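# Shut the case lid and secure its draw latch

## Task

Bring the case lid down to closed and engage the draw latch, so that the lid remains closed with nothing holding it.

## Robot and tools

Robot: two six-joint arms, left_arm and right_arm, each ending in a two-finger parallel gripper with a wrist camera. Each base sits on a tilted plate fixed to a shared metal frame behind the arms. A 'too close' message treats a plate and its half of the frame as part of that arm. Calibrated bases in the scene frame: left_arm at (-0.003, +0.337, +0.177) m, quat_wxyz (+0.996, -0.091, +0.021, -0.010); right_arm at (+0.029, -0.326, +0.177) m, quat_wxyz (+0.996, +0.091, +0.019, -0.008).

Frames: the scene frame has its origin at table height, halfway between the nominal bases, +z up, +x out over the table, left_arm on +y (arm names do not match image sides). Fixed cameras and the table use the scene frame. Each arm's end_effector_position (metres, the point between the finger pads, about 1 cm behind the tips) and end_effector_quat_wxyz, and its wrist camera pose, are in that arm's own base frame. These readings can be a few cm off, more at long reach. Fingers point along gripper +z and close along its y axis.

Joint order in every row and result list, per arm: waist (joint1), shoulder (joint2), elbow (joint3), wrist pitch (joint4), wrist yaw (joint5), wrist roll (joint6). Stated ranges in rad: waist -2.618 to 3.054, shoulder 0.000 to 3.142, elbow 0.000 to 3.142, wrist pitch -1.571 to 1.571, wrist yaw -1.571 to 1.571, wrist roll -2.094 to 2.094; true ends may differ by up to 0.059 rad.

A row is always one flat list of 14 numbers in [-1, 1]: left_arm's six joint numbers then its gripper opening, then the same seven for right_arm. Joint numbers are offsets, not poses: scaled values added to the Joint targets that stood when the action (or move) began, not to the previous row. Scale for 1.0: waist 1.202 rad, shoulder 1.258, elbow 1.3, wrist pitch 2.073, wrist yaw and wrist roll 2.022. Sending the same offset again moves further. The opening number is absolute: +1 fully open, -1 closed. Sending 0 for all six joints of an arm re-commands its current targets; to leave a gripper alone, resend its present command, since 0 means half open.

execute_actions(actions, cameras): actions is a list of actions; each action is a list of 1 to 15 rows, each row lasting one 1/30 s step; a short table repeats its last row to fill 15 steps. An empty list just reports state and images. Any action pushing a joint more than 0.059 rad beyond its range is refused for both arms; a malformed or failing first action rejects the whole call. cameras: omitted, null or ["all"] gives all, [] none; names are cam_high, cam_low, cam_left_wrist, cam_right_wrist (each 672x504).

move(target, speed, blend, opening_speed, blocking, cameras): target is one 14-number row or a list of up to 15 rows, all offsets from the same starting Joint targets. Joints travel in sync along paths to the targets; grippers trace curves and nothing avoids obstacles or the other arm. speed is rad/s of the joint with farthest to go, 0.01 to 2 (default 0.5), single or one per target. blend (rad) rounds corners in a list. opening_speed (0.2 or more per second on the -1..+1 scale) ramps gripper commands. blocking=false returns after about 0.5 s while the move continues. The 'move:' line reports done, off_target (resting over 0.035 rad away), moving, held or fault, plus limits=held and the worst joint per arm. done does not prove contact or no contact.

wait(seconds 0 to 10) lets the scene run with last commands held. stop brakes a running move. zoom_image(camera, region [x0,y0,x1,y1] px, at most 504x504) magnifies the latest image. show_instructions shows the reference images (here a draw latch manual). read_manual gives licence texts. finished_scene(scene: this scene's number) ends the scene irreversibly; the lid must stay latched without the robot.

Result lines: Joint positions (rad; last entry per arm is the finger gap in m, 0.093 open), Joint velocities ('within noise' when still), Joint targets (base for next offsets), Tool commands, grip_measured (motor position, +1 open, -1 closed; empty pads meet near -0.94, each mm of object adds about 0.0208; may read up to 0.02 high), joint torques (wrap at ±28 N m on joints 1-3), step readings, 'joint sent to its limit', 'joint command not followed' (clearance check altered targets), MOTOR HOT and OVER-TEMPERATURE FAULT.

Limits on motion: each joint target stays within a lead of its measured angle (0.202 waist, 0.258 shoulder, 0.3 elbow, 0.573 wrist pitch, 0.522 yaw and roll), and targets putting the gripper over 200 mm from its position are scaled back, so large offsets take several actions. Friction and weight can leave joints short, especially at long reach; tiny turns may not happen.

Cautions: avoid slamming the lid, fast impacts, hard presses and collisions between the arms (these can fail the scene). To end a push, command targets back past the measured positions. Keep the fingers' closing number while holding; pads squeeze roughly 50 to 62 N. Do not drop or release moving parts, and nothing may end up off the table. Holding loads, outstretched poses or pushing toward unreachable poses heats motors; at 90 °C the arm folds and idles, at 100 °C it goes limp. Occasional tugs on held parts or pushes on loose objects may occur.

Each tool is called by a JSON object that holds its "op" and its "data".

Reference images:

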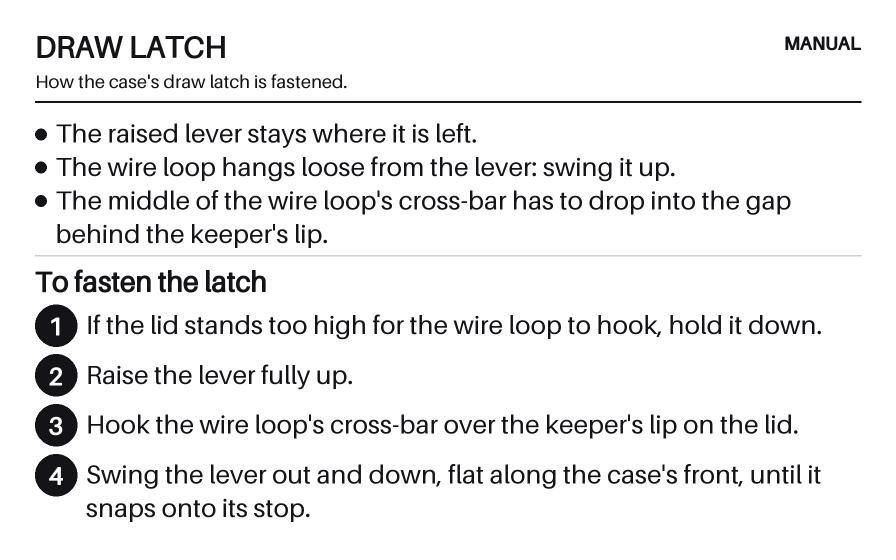

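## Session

{"op": "execute_actions", "data": {"actions": []}}

{"op": "zoom_image", "data": {"camera": "cam_low", "region": [240, 120, 500, 320]}}

Scene clock: 0.00 s.
left_arm: end_effector_position=(+0.2309, -0.1673, +0.1511) grip_measured=+1.000 end_effector_quat_wxyz=(+0.402, +0.437, +0.627, -0.504) | right_arm: end_effector_position=(+0.3828, +0.2423, +0.1596) grip_measured=+1.000 end_effector_quat_wxyz=(+0.099, -0.092, +0.991, -0.026)
Joint positions: left_arm=[-0.007 1.39 0.629 -0.411 1.387 0.876 0.093] | right_arm=[0.617 2.199 2.243 -1.468 0.143 0.422 0.093]
Joint velocities: within noise
Joint torques (N m): no reading
Motor temperatures (°C): left_arm=[27 32 28 25 26 26 23] | right_arm=[24 29 32 23 25 26 23]
Heat: left arm: 32 °C; right arm: 32 °C.
Joint targets: left_arm=[-0.008 1.382 0.641 -0.406 1.391 0.876] | right_arm=[0.616 2.194 2.248 -1.471 0.143 0.422]
Tool commands: left_gripper/opening=+1.0 right_gripper/opening=+1.0

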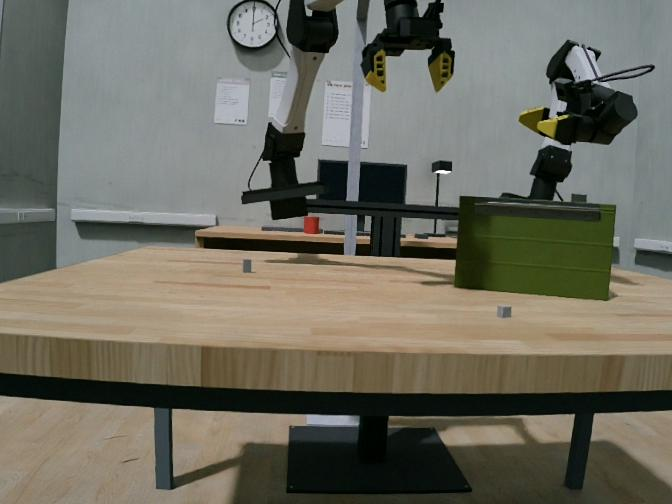

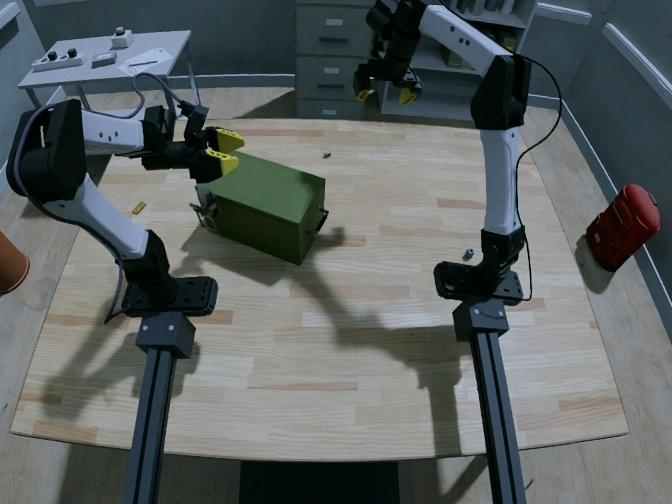

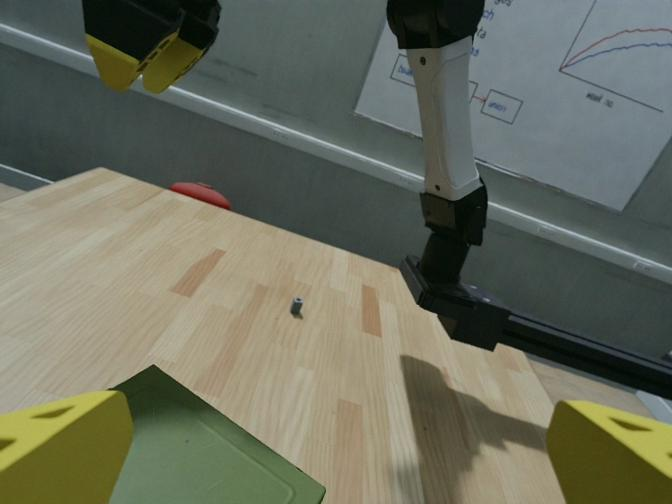

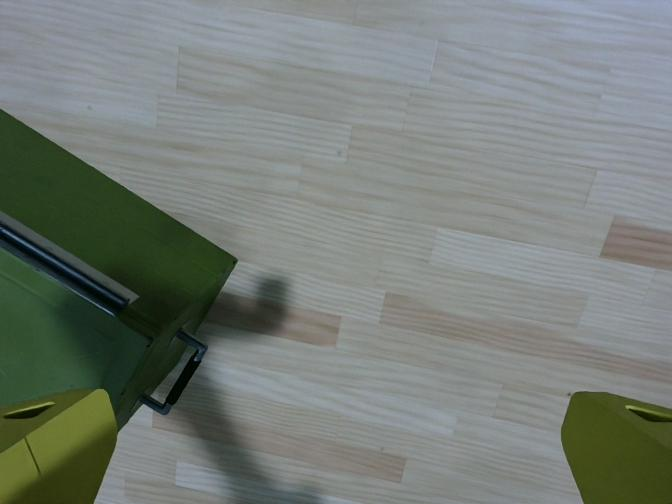

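Scaled by 1.938 from the camera's 672x504 image, which has a finer 960x720 frame.

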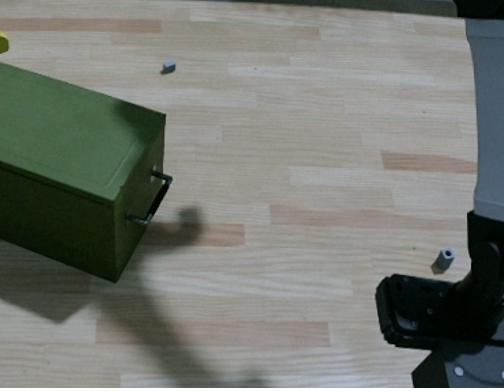

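{"op": "zoom_image", "data": {"camera": "cam_low", "region": [160, 130, 340, 275]}}

Scaled by 2.800 from the camera's 672x504 image, which has a finer 960x720 frame.

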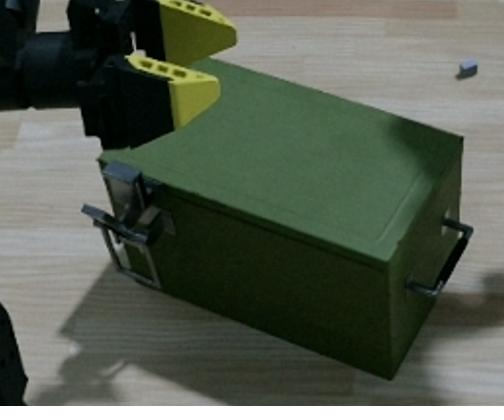

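{"op": "move", "data": {"target": [0.015, -0.4436, -0.1254, -0.125, -0.725, -0.433, 1, 0, -0.95, -0.8, 0.25, 0, 0, 1], "speed": 1.0}}

{"op": "zoom_image", "data": {"camera": "cam_left_wrist", "region": [150, 50, 550, 450]}}

Scene clock: 19.93 s.
left_arm: end_effector_position=(+0.2236, +0.0121, +0.0781) grip_measured=+1.000 end_effector_quat_wxyz=(+0.279, -0.005, +0.960, +0.034) | right_arm: end_effector_position=(+0.2435, +0.1434, +0.2884) grip_measured=+1.000 end_effector_quat_wxyz=(+0.386, -0.060, +0.909, +0.145)
Joint positions: left_arm=[0.004 0.835 0.488 -0.656 -0.066 0.012 0.093] | right_arm=[0.617 0.999 1.226 -0.957 0.143 0.422 0.093]
Joint velocities: within noise
Joint torques (N m): left_arm=[-0.24 -2.09 6.78 1.52 0.02 -0.09] | right_arm=[0.44 -1.73 5.18 2.48 0.16 0.05]
Motor temperatures (°C): left_arm=[27 33 29 26 27 26 23] | right_arm=[24 35 34 24 25 26 23]
Heat: left arm: 33 °C; right arm: 35 °C.
Joint targets: left_arm=[0.010 0.824 0.478 -0.665 -0.075 0.001] | right_arm=[0.616 0.999 1.207 -0.953 0.143 0.422]
move: done

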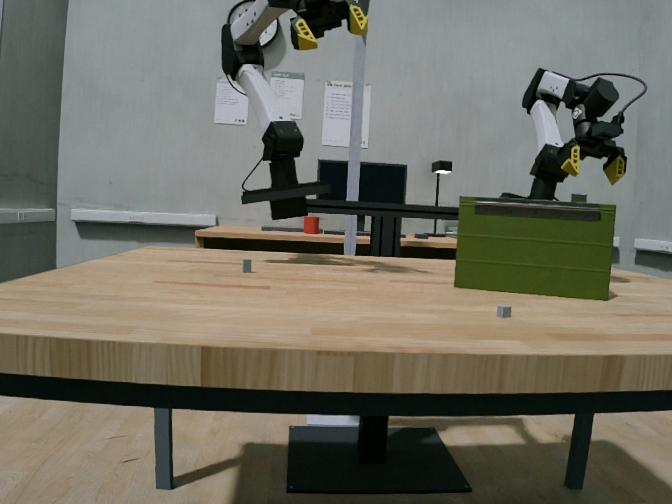

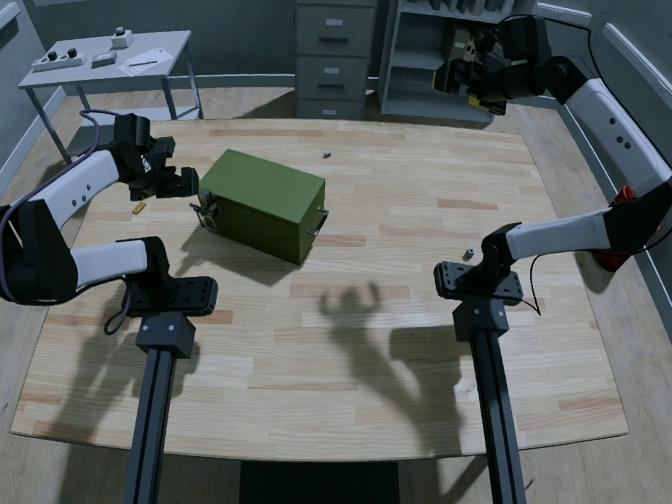

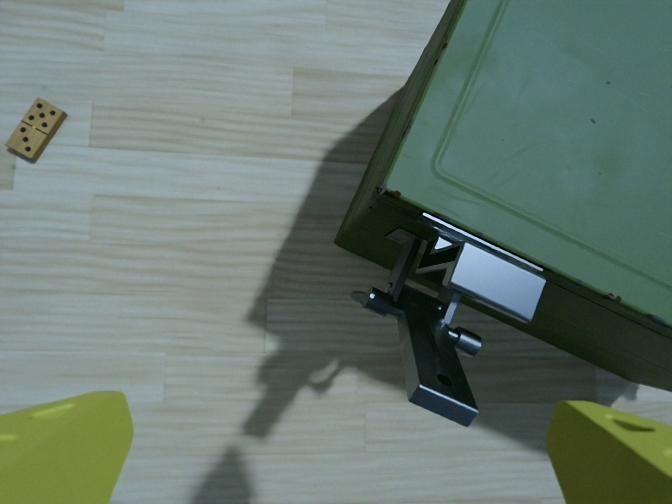

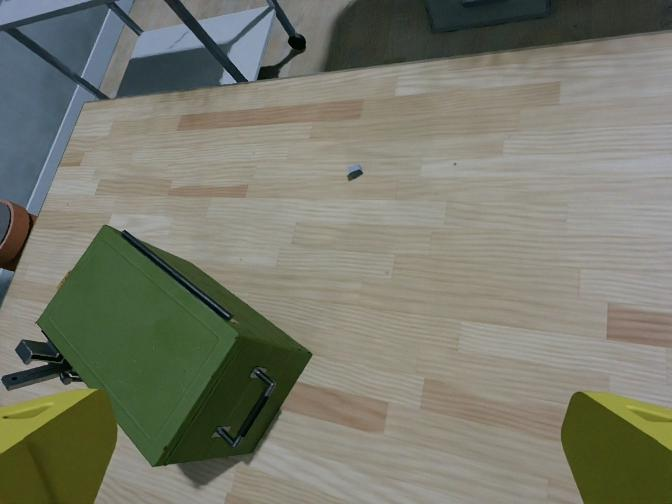

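Scaled by 1.260 from the camera's 672x504 image, which has a finer 960x720 frame.

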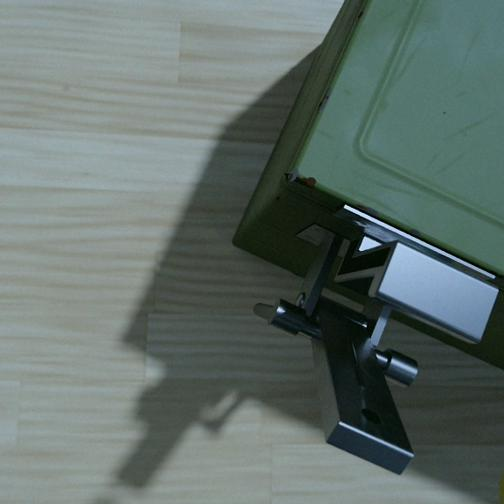

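{"op": "move", "data": {"target": [0.4564, -0.275, -0.166, 0.015, 0.3004, 0.398, 1, 0, 0, 0, 0, 0, 0, 1], "speed": 0.8, "cameras": ["cam_left_wrist"]}}

{"op": "zoom_image", "data": {"camera": "cam_left_wrist", "region": [150, 50, 550, 450]}}

Scene clock: 39.27 s.
left_arm: end_effector_position=(+0.1975, +0.0234, +0.0750) grip_measured=+1.000 end_effector_quat_wxyz=(+0.410, +0.197, +0.891, +0.017) | right_arm: end_effector_position=(+0.2437, +0.1436, +0.2885) grip_measured=+1.000 end_effector_quat_wxyz=(+0.386, -0.060, +0.909, +0.146)
Joint positions: left_arm=[0.553 0.485 0.272 -0.657 0.521 0.794 0.093] | right_arm=[0.617 0.999 1.225 -0.956 0.143 0.422 0.093]
Joint velocities: within noise
Joint torques (N m): left_arm=[0.03 -0.13 6.84 1.9 0.45 0.16] | right_arm=[0.43 -1.74 5.2 2.45 0.17 0.06]
Motor temperatures (°C): left_arm=[27 33 31 27 26 26 23] | right_arm=[24 32 36 27 25 26 23]
Heat: left arm: 33 °C; right arm: 36 °C.
Joint targets: left_arm=[0.559 0.478 0.262 -0.634 0.533 0.806] | right_arm=[0.616 0.999 1.207 -0.953 0.143 0.422]
move: done
Images, in order (width x height): cam_left_wrist 672x504.

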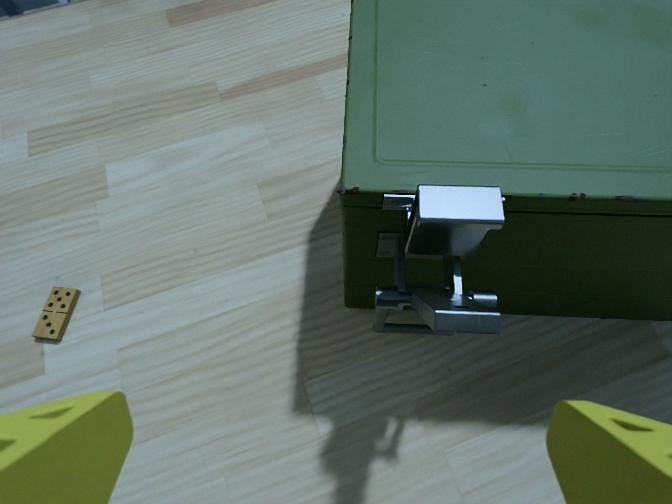

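Scaled by 1.260 from the camera's 672x504 image, which has a finer 960x720 frame.

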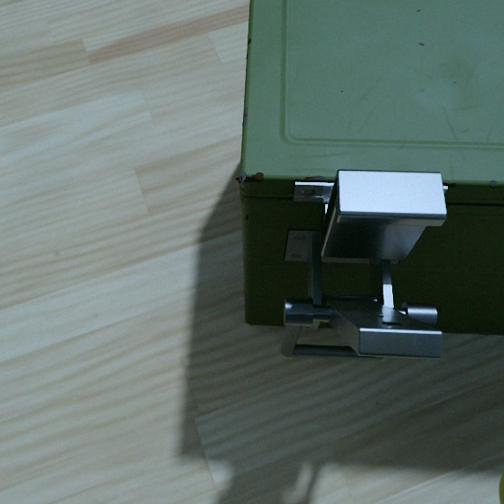

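{"op": "move", "data": {"target": [-0.5008, 0.2417, -0.046, 0.0806, -0.2609, -0.2077, -1, 0, 0, 0, 0, 0, 0, 1], "speed": 0.7, "cameras": ["cam_left_wrist"]}}

Scene clock: 109.30 s.
left_arm: end_effector_position=(+0.1891, -0.0092, +0.0065) grip_measured=-0.991 end_effector_quat_wxyz=(+0.250, +0.210, +0.944, +0.039) | right_arm: end_effector_position=(+0.2437, +0.1436, +0.2886) grip_measured=+1.000 end_effector_quat_wxyz=(+0.386, -0.060, +0.909, +0.146)
Joint positions: left_arm=[-0.038 0.776 0.21 -0.493 0.013 0.397 0] | right_arm=[0.617 0.999 1.225 -0.955 0.143 0.422 0.093]
Joint velocities: within noise
Joint torques (N m): left_arm=[-1.1 0.18 6.53 1.85 0.06 -0.1] | right_arm=[0.44 -1.73 5.2 2.45 0.16 0.06]
Motor temperatures (°C): left_arm=[27 32 33 31 27 26 23] | right_arm=[24 29 37 32 24 26 23]
Heat: left arm: 33 °C; right arm: 37 °C.
Joint targets: left_arm=[-0.043 0.782 0.202 -0.466 0.005 0.385] | right_arm=[0.616 0.999 1.207 -0.953 0.143 0.422]
move: done
Images, in order (width x height): cam_left_wrist 672x504.

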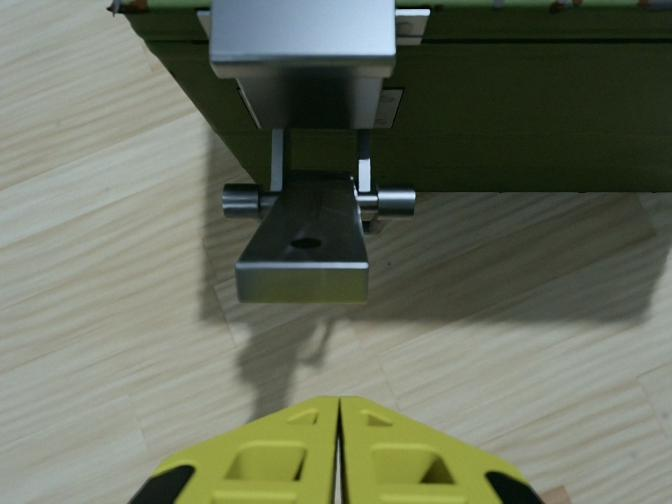

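{"op": "move", "data": {"target": [-0.075, 0.298, 0.119, 0.1187, -0.0257, -0.042, -1, 0, 0, 0, 0, 0, 0, 1], "speed": 0.2, "cameras": ["cam_left_wrist"]}}

Scene clock: 119.00 s.
left_arm: end_effector_position=(+0.2294, -0.0225, -0.0027) grip_measured=-0.991 end_effector_quat_wxyz=(+0.228, +0.207, +0.950, +0.041) | right_arm: end_effector_position=(+0.2437, +0.1436, +0.2886) grip_measured=+1.000 end_effector_quat_wxyz=(+0.386, -0.060, +0.909, +0.146)
Joint positions: left_arm=[-0.127 1.15 0.318 -0.273 -0.04 0.312 0] | right_arm=[0.617 0.999 1.225 -0.955 0.143 0.422 0.093]
Joint velocities: within noise
Joint torques (N m): left_arm=[-1.59 -1.8 10.41 2.1 0.04 -0.09] | right_arm=[0.44 -1.73 5.19 2.45 0.17 0.06]
Motor temperatures (°C): left_arm=[27 31 33 32 27 26 23] | right_arm=[24 29 37 32 24 26 23]
Heat: left arm: 33 °C; right arm: 37 °C.
Joint targets: left_arm=[-0.133 1.157 0.357 -0.220 -0.047 0.301] | right_arm=[0.616 0.999 1.207 -0.953 0.143 0.422]
move: off_target (left_arm); left_arm: the wrist pitch is farthest, 0.053 rad from its target
Images, in order (width x height): cam_left_wrist 672x504.

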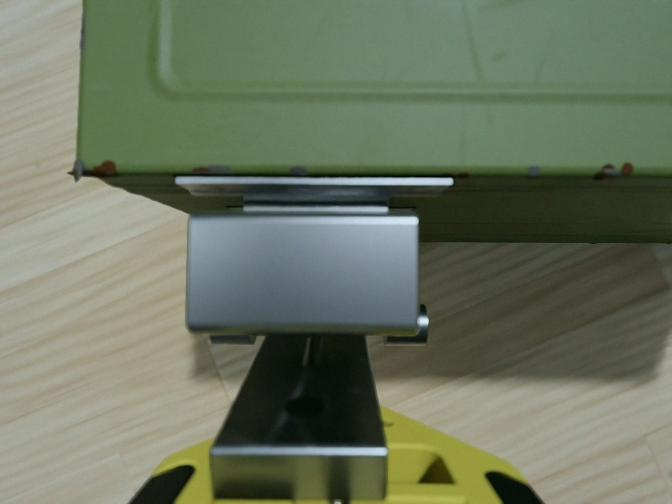

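{"op": "move", "data": {"target": [-0.016, 0.05, 0.04, 0.024, -0.004, -0.01, -1, 0, 0, 0, 0, 0, 0, 1], "speed": 0.15, "cameras": ["cam_left_wrist"]}}

Scene clock: 127.70 s.
left_arm: end_effector_position=(+0.2381, -0.0253, -0.0029) grip_measured=-0.991 end_effector_quat_wxyz=(+0.223, +0.205, +0.952, +0.043) | right_arm: end_effector_position=(+0.2438, +0.1436, +0.2887) grip_measured=+1.000 end_effector_quat_wxyz=(+0.386, -0.060, +0.909, +0.146)
Joint positions: left_arm=[-0.144 1.212 0.355 -0.259 -0.054 0.292 0] | right_arm=[0.617 0.999 1.225 -0.955 0.143 0.422 0.093]
Joint velocities: within noise
Joint torques (N m): left_arm=[-1.83 -2.1 11.75 2.52 0.11 -0.11] | right_arm=[0.44 -1.73 5.19 2.45 0.17 0.05]
Motor temperatures (°C): left_arm=[27 31 35 32 26 26 23] | right_arm=[24 29 37 33 24 26 23]
Heat: left arm: 35 °C; right arm: 37 °C.
Joint targets: left_arm=[-0.152 1.220 0.409 -0.171 -0.055 0.280] | right_arm=[0.616 0.999 1.207 -0.952 0.143 0.422]
move: off_target (left_arm); left_arm: the wrist pitch is farthest, 0.089 rad from its target
Images, in order (width x height): cam_left_wrist 672x504.

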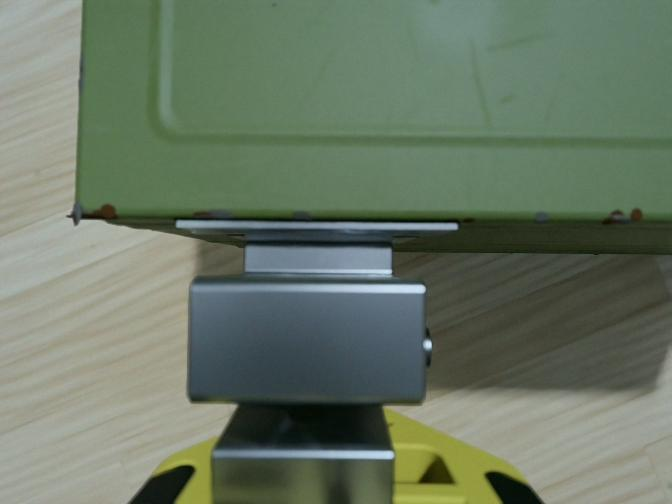

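{"op": "move", "data": {"target": [[0.0907, -0.348, -0.1592, -0.1423, 0.0297, 0.0519, -1, 0, 0, 0, 0, 0, 0, 1], [0.1336, 0.19, -0.2285, 0.2262, 0.0425, -0.7023, -0.2, 0, 0, 0, 0, 0, 0, 1]], "speed": [0.4, 0.8], "blend": 0.03, "opening_speed": 1.5, "cameras": ["cam_left_wrist", "cam_low"]}}

Scene clock: 142.47 s.
left_arm: end_effector_position=(+0.2227, -0.0028, -0.0599) grip_measured=-0.202 end_effector_quat_wxyz=(+0.208, -0.518, +0.818, -0.144) | right_arm: end_effector_position=(+0.2438, +0.1436, +0.2887) grip_measured=+1.000 end_effector_quat_wxyz=(+0.386, -0.060, +0.909, +0.146)
Joint positions: left_arm=[0.004 1.451 0.117 0.273 0.022 -1.131 0.036] | right_arm=[0.617 0.999 1.225 -0.955 0.143 0.422 0.093]
Joint velocities: within noise
Joint torques (N m): left_arm=[-0.72 -2.33 3.66 1.79 0.17 -0.05] | right_arm=[0.44 -1.73 5.19 2.44 0.17 0.06]
Motor temperatures (°C): left_arm=[27 32 35 34 26 26 23] | right_arm=[24 29 38 33 24 26 23]
Heat: left arm: 35 °C; right arm: 38 °C.
Joint targets: left_arm=[0.008 1.459 0.112 0.298 0.031 -1.140] | right_arm=[0.616 0.999 1.207 -0.952 0.143 0.422]
move: done
Images, in order (width x height): cam_low 672x504, cam_left_wrist 672x504.

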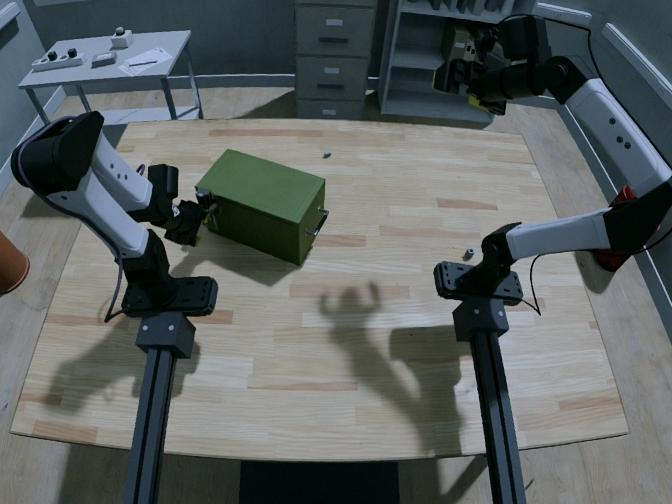

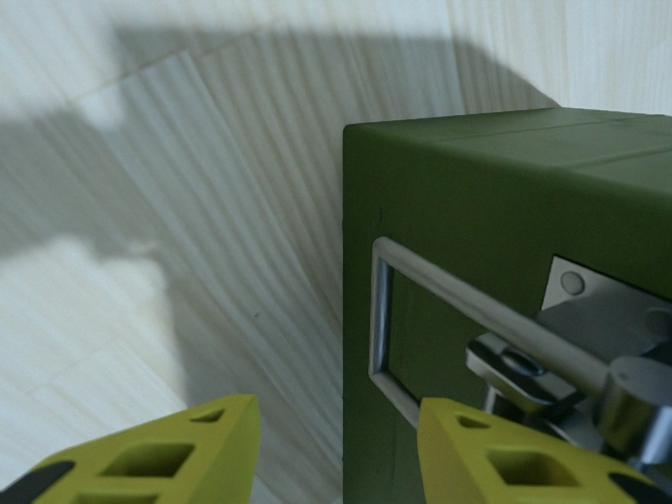

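{"op": "move", "data": {"target": [0.0141, 0.2528, -0.0177, 0.2084, 0.0267, 0, -0.6, 0, 0, 0, 0, 0, 0, 1], "speed": 0.4, "cameras": ["cam_left_wrist"]}}

Scene clock: 201.07 s.
left_arm: end_effector_position=(+0.2289, -0.0058, -0.0852) grip_measured=-0.599 end_effector_quat_wxyz=(+0.212, -0.517, +0.812, -0.167) | right_arm: end_effector_position=(+0.2438, +0.1436, +0.2887) grip_measured=+1.000 end_effector_quat_wxyz=(+0.386, -0.060, +0.909, +0.146)
Joint positions: left_arm=[0.021 1.771 0.083 0.66 0.063 -1.131 0.016] | right_arm=[0.617 0.999 1.225 -0.955 0.143 0.422 0.093]
Joint velocities: within noise
Joint torques (N m): left_arm=[-0.95 -3.58 2.69 2.38 0.31 -0.02] | right_arm=[0.43 -1.74 5.19 2.45 0.17 0.06]
Motor temperatures (°C): left_arm=[27 31 32 35 26 26 23] | right_arm=[24 28 38 36 24 26 23]
Heat: left arm: 35 °C; right arm: 38 °C.
Joint targets: left_arm=[0.025 1.777 0.089 0.730 0.085 -1.140] | right_arm=[0.616 0.999 1.207 -0.953 0.143 0.422]
move: off_target (left_arm); left_arm: the wrist pitch is farthest, 0.070 rad from its target
Images, in order (width x height): cam_left_wrist 672x504.

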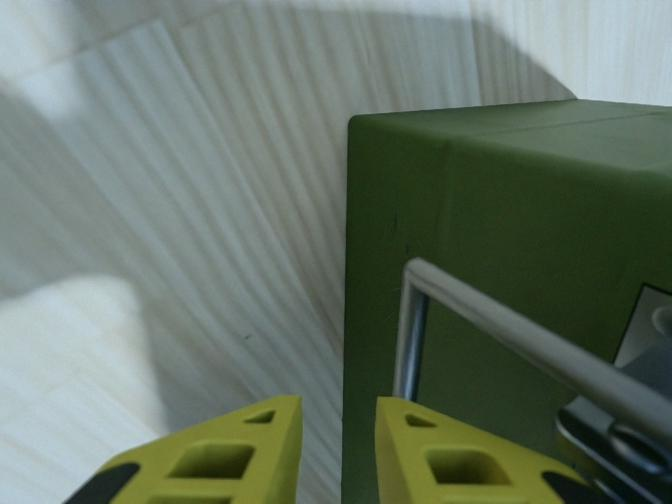

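{"op": "move", "data": {"target": [[0, 0, 0, 0.029, 0, 0, -0.6, 0, 0, 0, 0, 0, 0, 1], [-0.004, 0.1, 0.03, 0.075, 0, -0.003, -0.6, 0, 0, 0, 0, 0, 0, 1]], "speed": 0.3, "cameras": ["cam_left_wrist"]}}

Scene clock: 211.40 s.
left_arm: end_effector_position=(+0.2346, -0.0059, -0.0937) grip_measured=-0.599 end_effector_quat_wxyz=(+0.218, -0.517, +0.810, -0.172) | right_arm: end_effector_position=(+0.2438, +0.1436, +0.2887) grip_measured=+1.000 end_effector_quat_wxyz=(+0.386, -0.060, +0.909, +0.146)
Joint positions: left_arm=[0.021 1.897 0.091 0.795 0.065 -1.133 0.016] | right_arm=[0.617 0.999 1.225 -0.955 0.143 0.422 0.093]
Joint velocities: within noise
Joint torques (N m): left_arm=[-1.42 -4.03 5 2.65 0.3 -0.08] | right_arm=[0.46 -1.73 5.2 2.45 0.17 0.05]
Motor temperatures (°C): left_arm=[27 32 31 37 26 26 23] | right_arm=[24 28 38 36 24 26 23]
Heat: left arm: 37 °C; right arm: 38 °C.
Joint targets: left_arm=[0.020 1.903 0.128 0.886 0.085 -1.146] | right_arm=[0.616 0.999 1.207 -0.953 0.143 0.422]
move: off_target (left_arm); left_arm: the wrist pitch is farthest, 0.090 rad from its target
Images, in order (width x height): cam_left_wrist 672x504.

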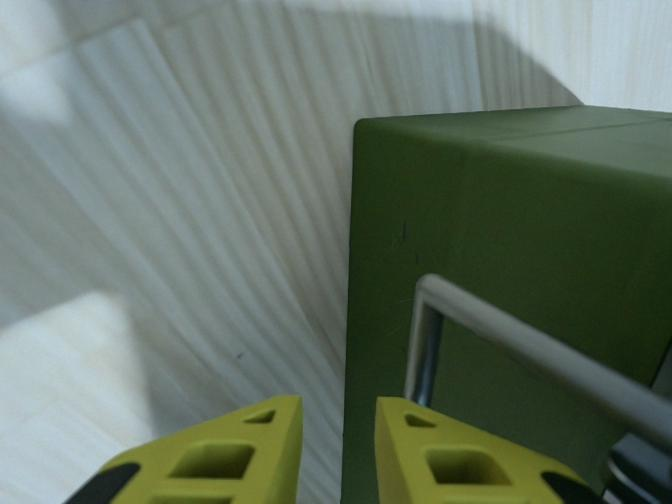

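{"op": "execute_actions", "data": {"actions": []}}

Scene clock: 229.90 s.
left_arm: end_effector_position=(+0.2346, -0.0059, -0.0937) grip_measured=-0.599 end_effector_quat_wxyz=(+0.218, -0.517, +0.810, -0.172) | right_arm: end_effector_position=(+0.2438, +0.1436, +0.2887) grip_measured=+1.000 end_effector_quat_wxyz=(+0.386, -0.060, +0.909, +0.146)
Joint positions: left_arm=[0.021 1.897 0.091 0.795 0.065 -1.133 0.016] | right_arm=[0.617 0.999 1.225 -0.955 0.143 0.422 0.093]
Joint velocities: within noise
Joint torques (N m): left_arm=[-1.42 -3.99 5 2.64 0.3 -0.09] | right_arm=[0.44 -1.74 5.18 2.45 0.17 0.05]
Motor temperatures (°C): left_arm=[27 32 31 39 26 26 23] | right_arm=[24 28 38 36 24 26 23]
Heat: left arm: 39 °C; right arm: 38 °C.
Joint targets: left_arm=[0.020 1.903 0.128 0.886 0.085 -1.146] | right_arm=[0.616 0.999 1.207 -0.953 0.143 0.422]
Tool commands: left_gripper/opening=-0.6 right_gripper/opening=+1.0

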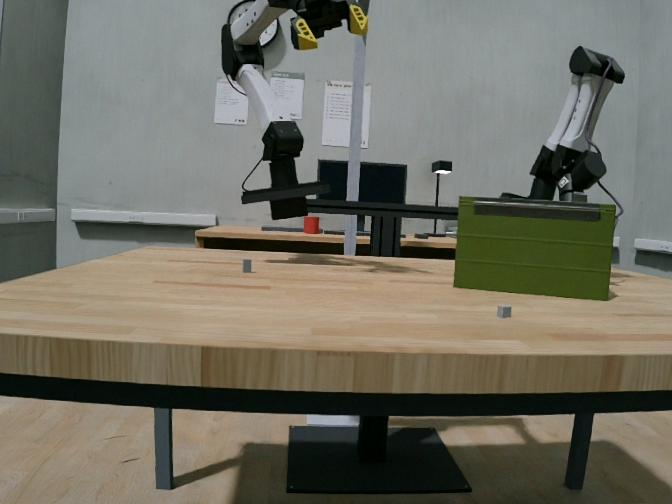

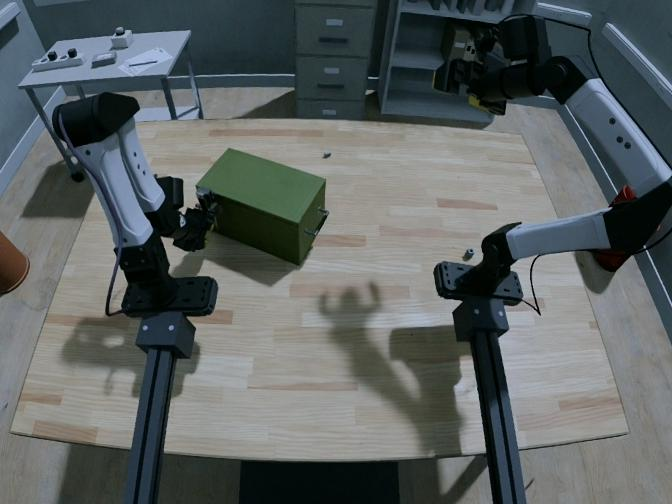

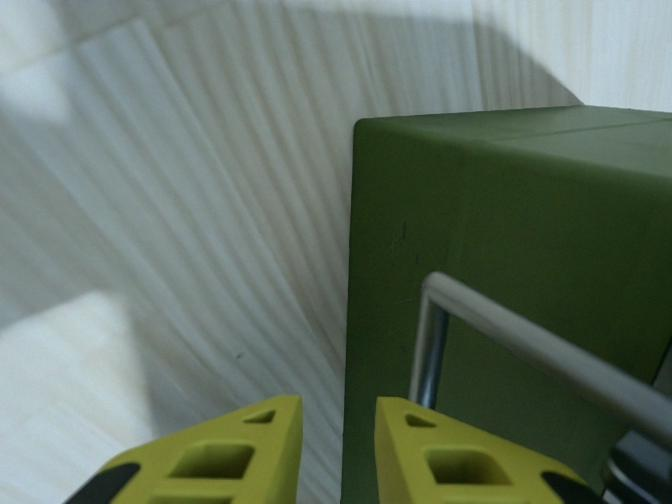

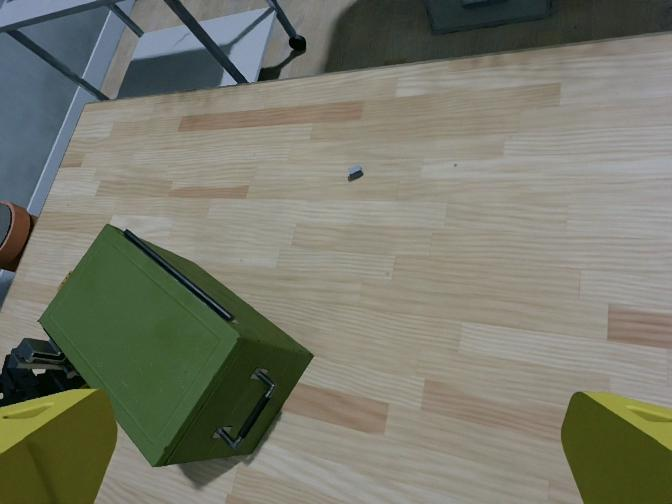

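{"op": "move", "data": {"target": [0.0033,-0.101,-0.0015,-0.041,0.006,0.002,-0.6,0,0,0,0,0,0,1], "speed": 0.4, "cameras": ["cam_left_wrist"]}}

Scene clock: 234.30 s.
left_arm: end_effector_position=(+0.2331, -0.0059, -0.0882) grip_measured=-0.600 end_effector_quat_wxyz=(+0.215, -0.517, +0.811, -0.170) | right_arm: end_effector_position=(+0.2438, +0.1436, +0.2887) grip_measured=+1.000 end_effector_quat_wxyz=(+0.386, -0.060, +0.909, +0.146)
Joint positions: left_arm=[0.021 1.821 0.091 0.712 0.065 -1.133 0.016] | right_arm=[0.617 0.999 1.225 -0.955 0.143 0.422 0.093]
Joint velocities: within noise
Joint torques (N m): left_arm=[-1.01 -8.44 5.26 2.6 0.4 -0.05] | right_arm=[0.44 -1.74 5.19 2.44 0.16 0.06]
Motor temperatures (°C): left_arm=[27 33 31 40 26 26 23] | right_arm=[24 28 38 37 24 26 23]
Heat: left arm: 40 °C; right arm: 38 °C.
Joint targets: left_arm=[0.024 1.776 0.126 0.801 0.097 -1.142] | right_arm=[0.616 0.999 1.207 -0.953 0.143 0.422]
move: off_target (left_arm); left_arm: the wrist pitch is farthest, 0.089 rad from its target
Images, in order (width x height): cam_left_wrist 672x504.

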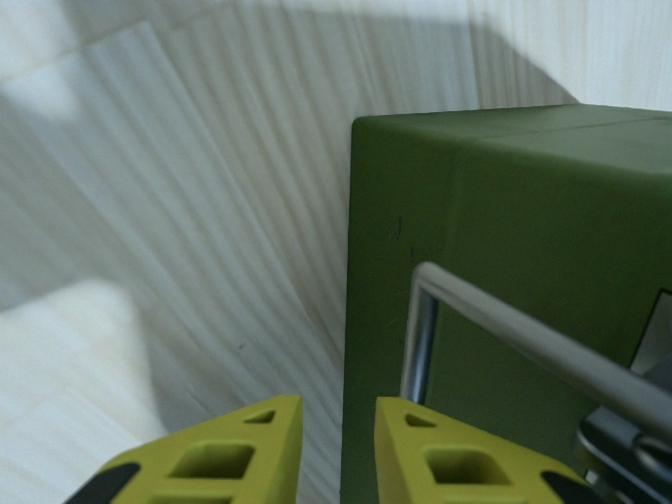

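{"op": "move", "data": {"target": [-0.003,-0.042,0,-0.002,-0.012,0.004,-0.6,0,0,0,0,0,0,1], "speed": 0.3, "cameras": ["cam_left_wrist"]}}

Scene clock: 246.37 s.
left_arm: end_effector_position=(+0.2407, -0.0049, -0.0783) grip_measured=-0.600 end_effector_quat_wxyz=(+0.233, -0.514, +0.806, -0.178) | right_arm: end_effector_position=(+0.2438, +0.1436, +0.2887) grip_measured=+1.000 end_effector_quat_wxyz=(+0.386, -0.060, +0.909, +0.146)
Joint positions: left_arm=[0.021 1.766 0.091 0.696 0.059 -1.133 0.016] | right_arm=[0.617 0.999 1.225 -0.955 0.143 0.422 0.093]
Joint velocities: within noise
Joint torques (N m): left_arm=[-1.32 -8.08 5.7 2.83 0.24 0.06] | right_arm=[0.44 -1.74 5.19 2.44 0.17 0.06]
Motor temperatures (°C): left_arm=[27 34 31 40 27 26 23] | right_arm=[24 28 38 37 24 26 23]
Heat: left arm: 40 °C; right arm: 38 °C.
Joint targets: left_arm=[0.020 1.723 0.126 0.797 0.073 -1.134] | right_arm=[0.616 0.999 1.207 -0.953 0.143 0.422]
move: off_target (left_arm); left_arm: the wrist pitch is farthest, 0.101 rad from its target
Images, in order (width x height): cam_left_wrist 672x504.

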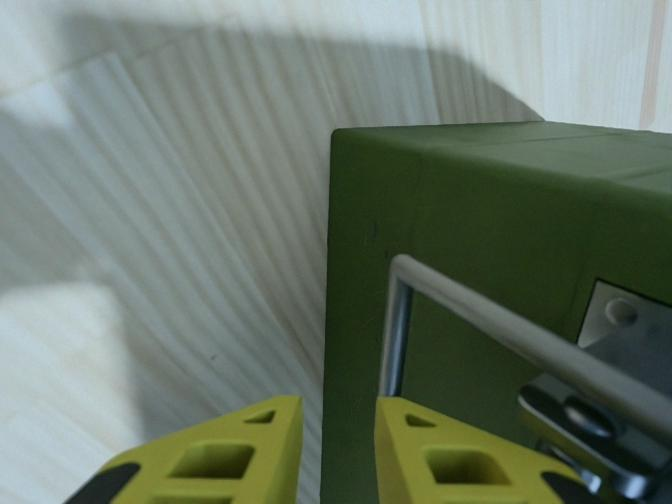

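{"op": "move", "data": {"target": [-0.034,-0.049,0.0385,-0.0535,-0.0114,-0.0163,-0.6,0,0,0,0,0,0,1], "speed": 0.3, "cameras": ["cam_left_wrist"]}}

Scene clock: 268.00 s.
left_arm: end_effector_position=(+0.2477, -0.0057, -0.0719) grip_measured=-0.600 end_effector_quat_wxyz=(+0.237, -0.515, +0.807, -0.168) | right_arm: end_effector_position=(+0.2438, +0.1436, +0.2887) grip_measured=+1.000 end_effector_quat_wxyz=(+0.386, -0.060, +0.909, +0.146)
Joint positions: left_arm=[-0.007 1.705 0.126 0.596 0.023 -1.15 0.016] | right_arm=[0.617 0.999 1.225 -0.955 0.143 0.422 0.093]
Joint velocities: within noise
Joint torques (N m): left_arm=[-2.43 -8.1 7.8 2.69 0.33 -0.11] | right_arm=[0.44 -1.74 5.2 2.44 0.16 0.05]
Motor temperatures (°C): left_arm=[27 35 31 43 26 26 23] | right_arm=[24 28 38 37 24 26 23]
Heat: left arm: 43 °C; right arm: 38 °C.
Joint targets: left_arm=[-0.021 1.661 0.176 0.686 0.050 -1.167] | right_arm=[0.616 0.999 1.207 -0.953 0.143 0.422]
move: off_target (left_arm); left_arm: the wrist pitch is farthest, 0.090 rad from its target
Images, in order (width x height): cam_left_wrist 672x504.

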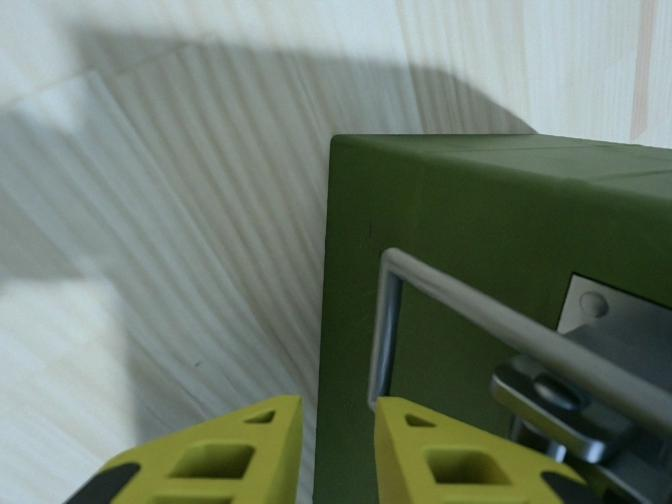

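{"op": "move", "data": {"target": [-0.006,-0.0207,0.0246,-0.0246,0.005,-0.0015,-0.6,0,0,0,0,0,0,1], "speed": 0.3, "cameras": ["cam_left_wrist"]}}

Scene clock: 277.47 s.
left_arm: end_effector_position=(+0.2541, -0.0069, -0.0678) grip_measured=-0.600 end_effector_quat_wxyz=(+0.236, -0.514, +0.808, -0.167) | right_arm: end_effector_position=(+0.2438, +0.1437, +0.2887) grip_measured=+1.000 end_effector_quat_wxyz=(+0.386, -0.060, +0.909, +0.146)
Joint positions: left_arm=[-0.013 1.679 0.156 0.538 0.021 -1.154 0.016] | right_arm=[0.617 0.999 1.225 -0.955 0.143 0.422 0.093]
Joint velocities: within noise
Joint torques (N m): left_arm=[-2.47 -8.23 8.35 2.76 0.46 -0.11] | right_arm=[0.44 -1.73 5.2 2.44 0.16 0.05]
Motor temperatures (°C): left_arm=[27 36 32 43 27 26 23] | right_arm=[24 28 38 38 24 26 23]
Heat: left arm: 43 °C; right arm: 38 °C.
Joint targets: left_arm=[-0.027 1.635 0.208 0.635 0.060 -1.170] | right_arm=[0.616 0.999 1.207 -0.952 0.143 0.422]
move: off_target (left_arm); left_arm: the wrist pitch is farthest, 0.097 rad from its target
Images, in order (width x height): cam_left_wrist 672x504.

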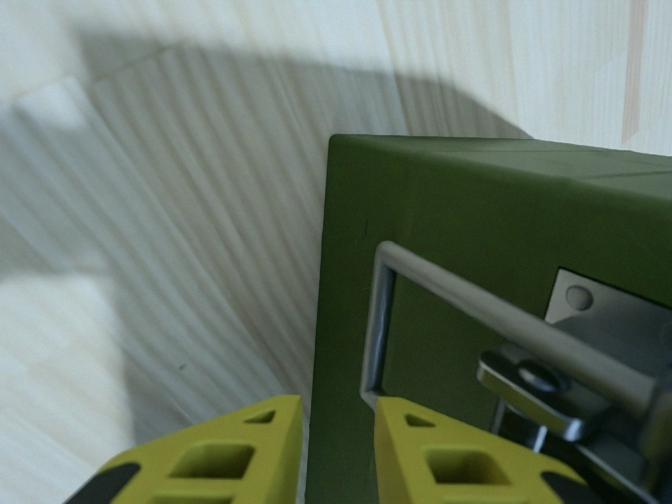

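{"op": "move", "data": {"target": [[0,0,0.0,-0.1,0,0,-0.6,0,0,0,0,0,0,1],[0,-0.25,0.05,-0.2,0,0,-0.6,0,0,0,0,0,0,1],[0,-0.4,0.12,-0.25,0,0,-0.6,0,0,0,0,0,0,1]], "speed": 0.5, "blend": 0.03}}

Scene clock: 355.67 s.
left_arm: end_effector_position=(+0.3058, -0.0148, +0.0584) grip_measured=-0.600 end_effector_quat_wxyz=(+0.330, -0.482, +0.772, -0.249) | right_arm: end_effector_position=(+0.2438, +0.1437, +0.2887) grip_measured=+1.000 end_effector_quat_wxyz=(+0.386, -0.060, +0.909, +0.146)
Joint positions: left_arm=[-0.02 1.148 0.336 0.092 0.051 -1.16 0.016] | right_arm=[0.617 0.999 1.225 -0.955 0.143 0.422 0.093]
Joint velocities: within noise
Joint torques (N m): left_arm=[-1.72 -4.41 9.77 2.31 0.16 -0.05] | right_arm=[0.44 -1.74 5.19 2.44 0.17 0.05]
Motor temperatures (°C): left_arm=[27 41 36 48 27 26 23] | right_arm=[24 27 38 39 24 26 23]
Heat: left arm: 48 °C; right arm: 39 °C.
Joint targets: left_arm=[-0.028 1.132 0.364 0.116 0.060 -1.169] | right_arm=[0.616 0.999 1.207 -0.952 0.143 0.422]
move: done

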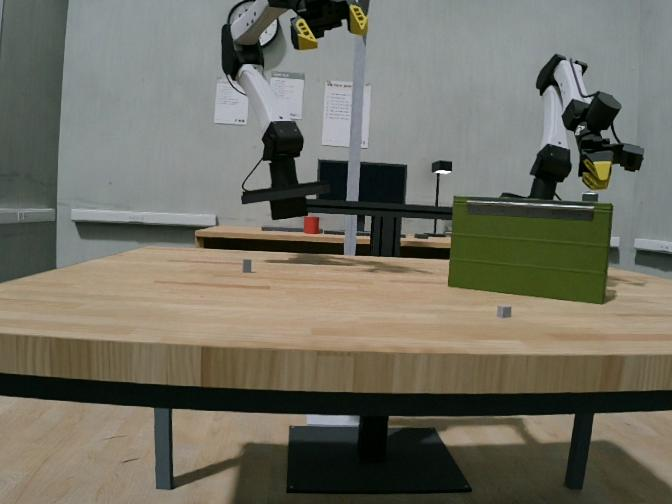

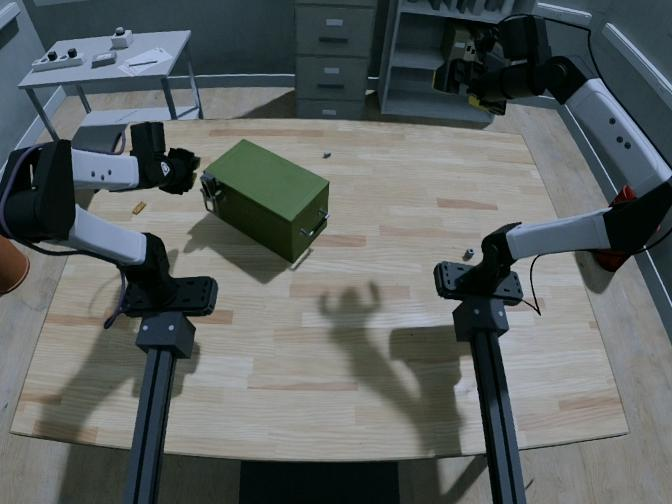

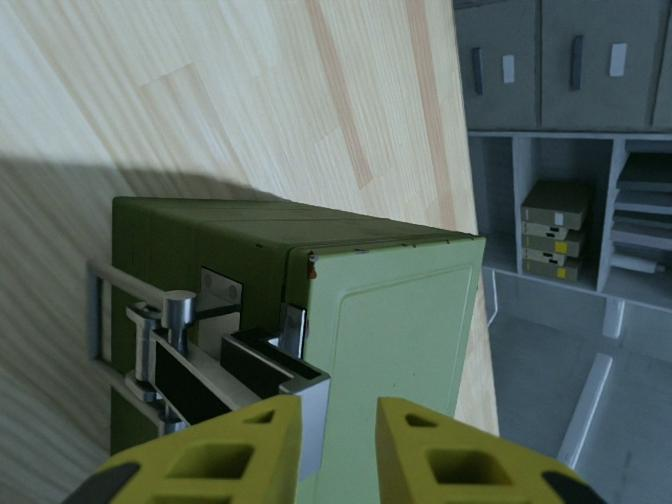

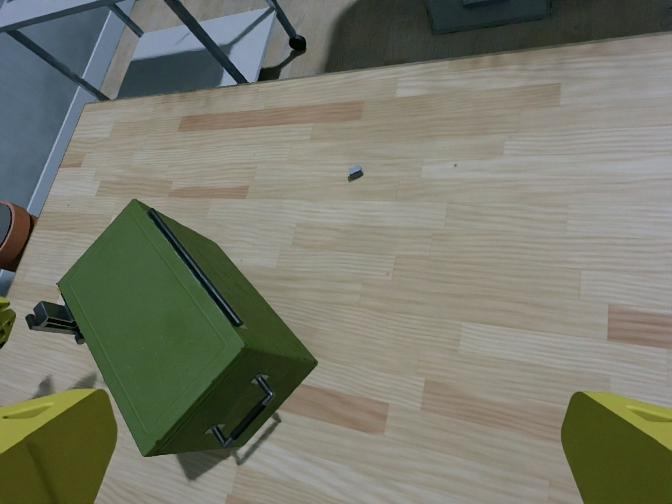

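{"op": "zoom_image", "data": {"camera": "cam_right_wrist", "region": [20, 180, 270, 480]}}

{"op": "zoom_image", "data": {"camera": "cam_low", "region": [170, 120, 350, 280]}}

{"op": "zoom_image", "data": {"camera": "cam_left_wrist", "region": [60, 170, 500, 500]}}

Scaled by 1.680 from the camera's 672x504 image, which has a finer 960x720 frame.

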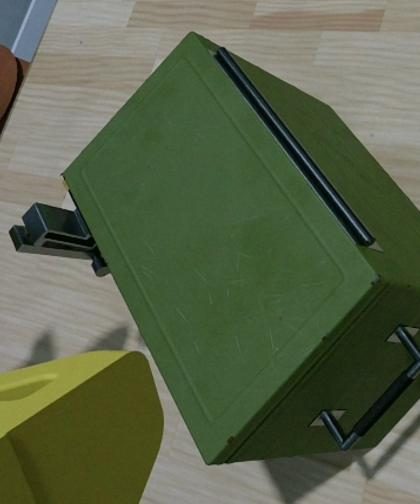

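Scaled by 2.800 from the camera's 672x504 image, which has a finer 960x720 frame.

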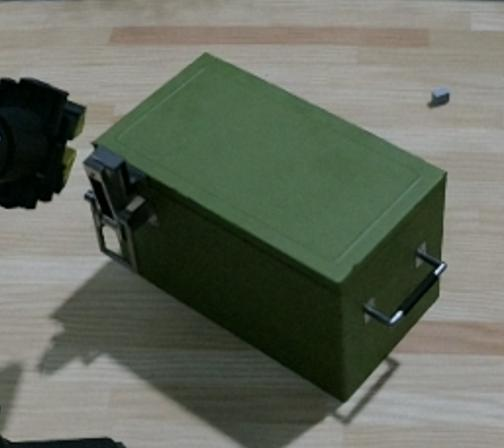

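Scaled by 1.145 from the camera's 672x504 image, which has a finer 960x720 frame.

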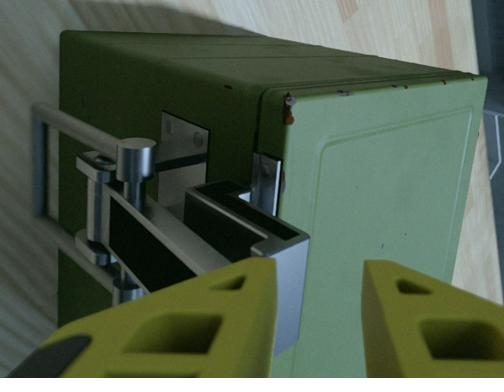

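{"op": "zoom_image", "data": {"camera": "cam_left_wrist", "region": [80, 240, 360, 450]}}

Scaled by 1.800 from the camera's 672x504 image, which has a finer 960x720 frame.

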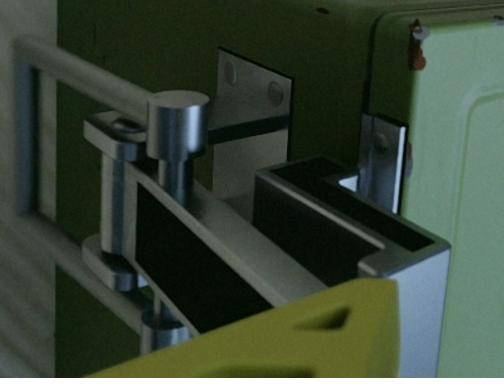

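{"op": "move", "data": {"target": [[0.381,0.0143,-0.057,0.127,0.324,0.197,-0.6,0,0,0,0,0,0,1],[0.381,0.618,-0.095,0.417,0.324,0.197,-0.6,0,0,0,0,0,0,1]], "speed": 0.6, "blend": 0.05, "cameras": ["cam_left_wrist","cam_low"]}}

Scene clock: 428.43 s.
left_arm: end_effector_position=(+0.3175, +0.0235, -0.0165) grip_measured=-0.600 end_effector_quat_wxyz=(+0.333, -0.364, +0.783, -0.379) | right_arm: end_effector_position=(+0.2438, +0.1437, +0.2887) grip_measured=+1.000 end_effector_quat_wxyz=(+0.386, -0.060, +0.909, +0.146)
Joint positions: left_arm=[0.424 1.901 0.245 0.954 0.705 -0.783 0.016] | right_arm=[0.617 0.999 1.225 -0.955 0.143 0.422 0.093]
Joint velocities: within noise
Joint torques (N m): left_arm=[-0.87 -5.16 1.69 2.16 0.42 0.21] | right_arm=[0.44 -1.74 5.19 2.44 0.17 0.05]
Motor temperatures (°C): left_arm=[27 34 38 48 27 26 23] | right_arm=[24 27 39 40 24 26 23]
Heat: left arm: 48 °C; right arm: 40 °C.
Joint targets: left_arm=[0.430 1.909 0.240 0.981 0.715 -0.771] | right_arm=[0.616 0.999 1.207 -0.953 0.143 0.422]
move: done
Images, in order (width x height): cam_low 672x504, cam_left_wrist 672x504.

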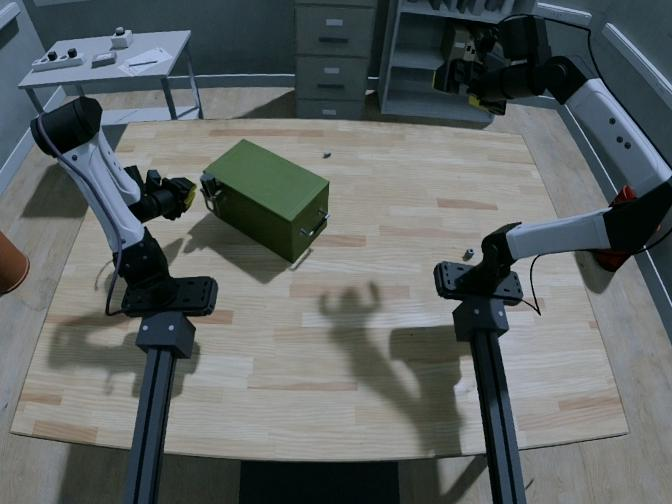

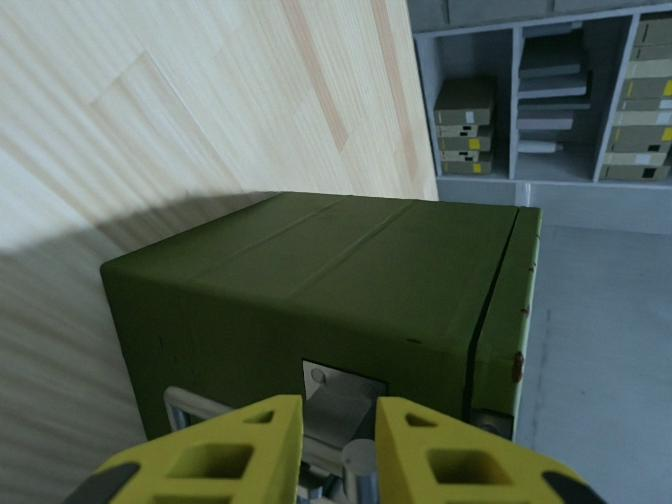

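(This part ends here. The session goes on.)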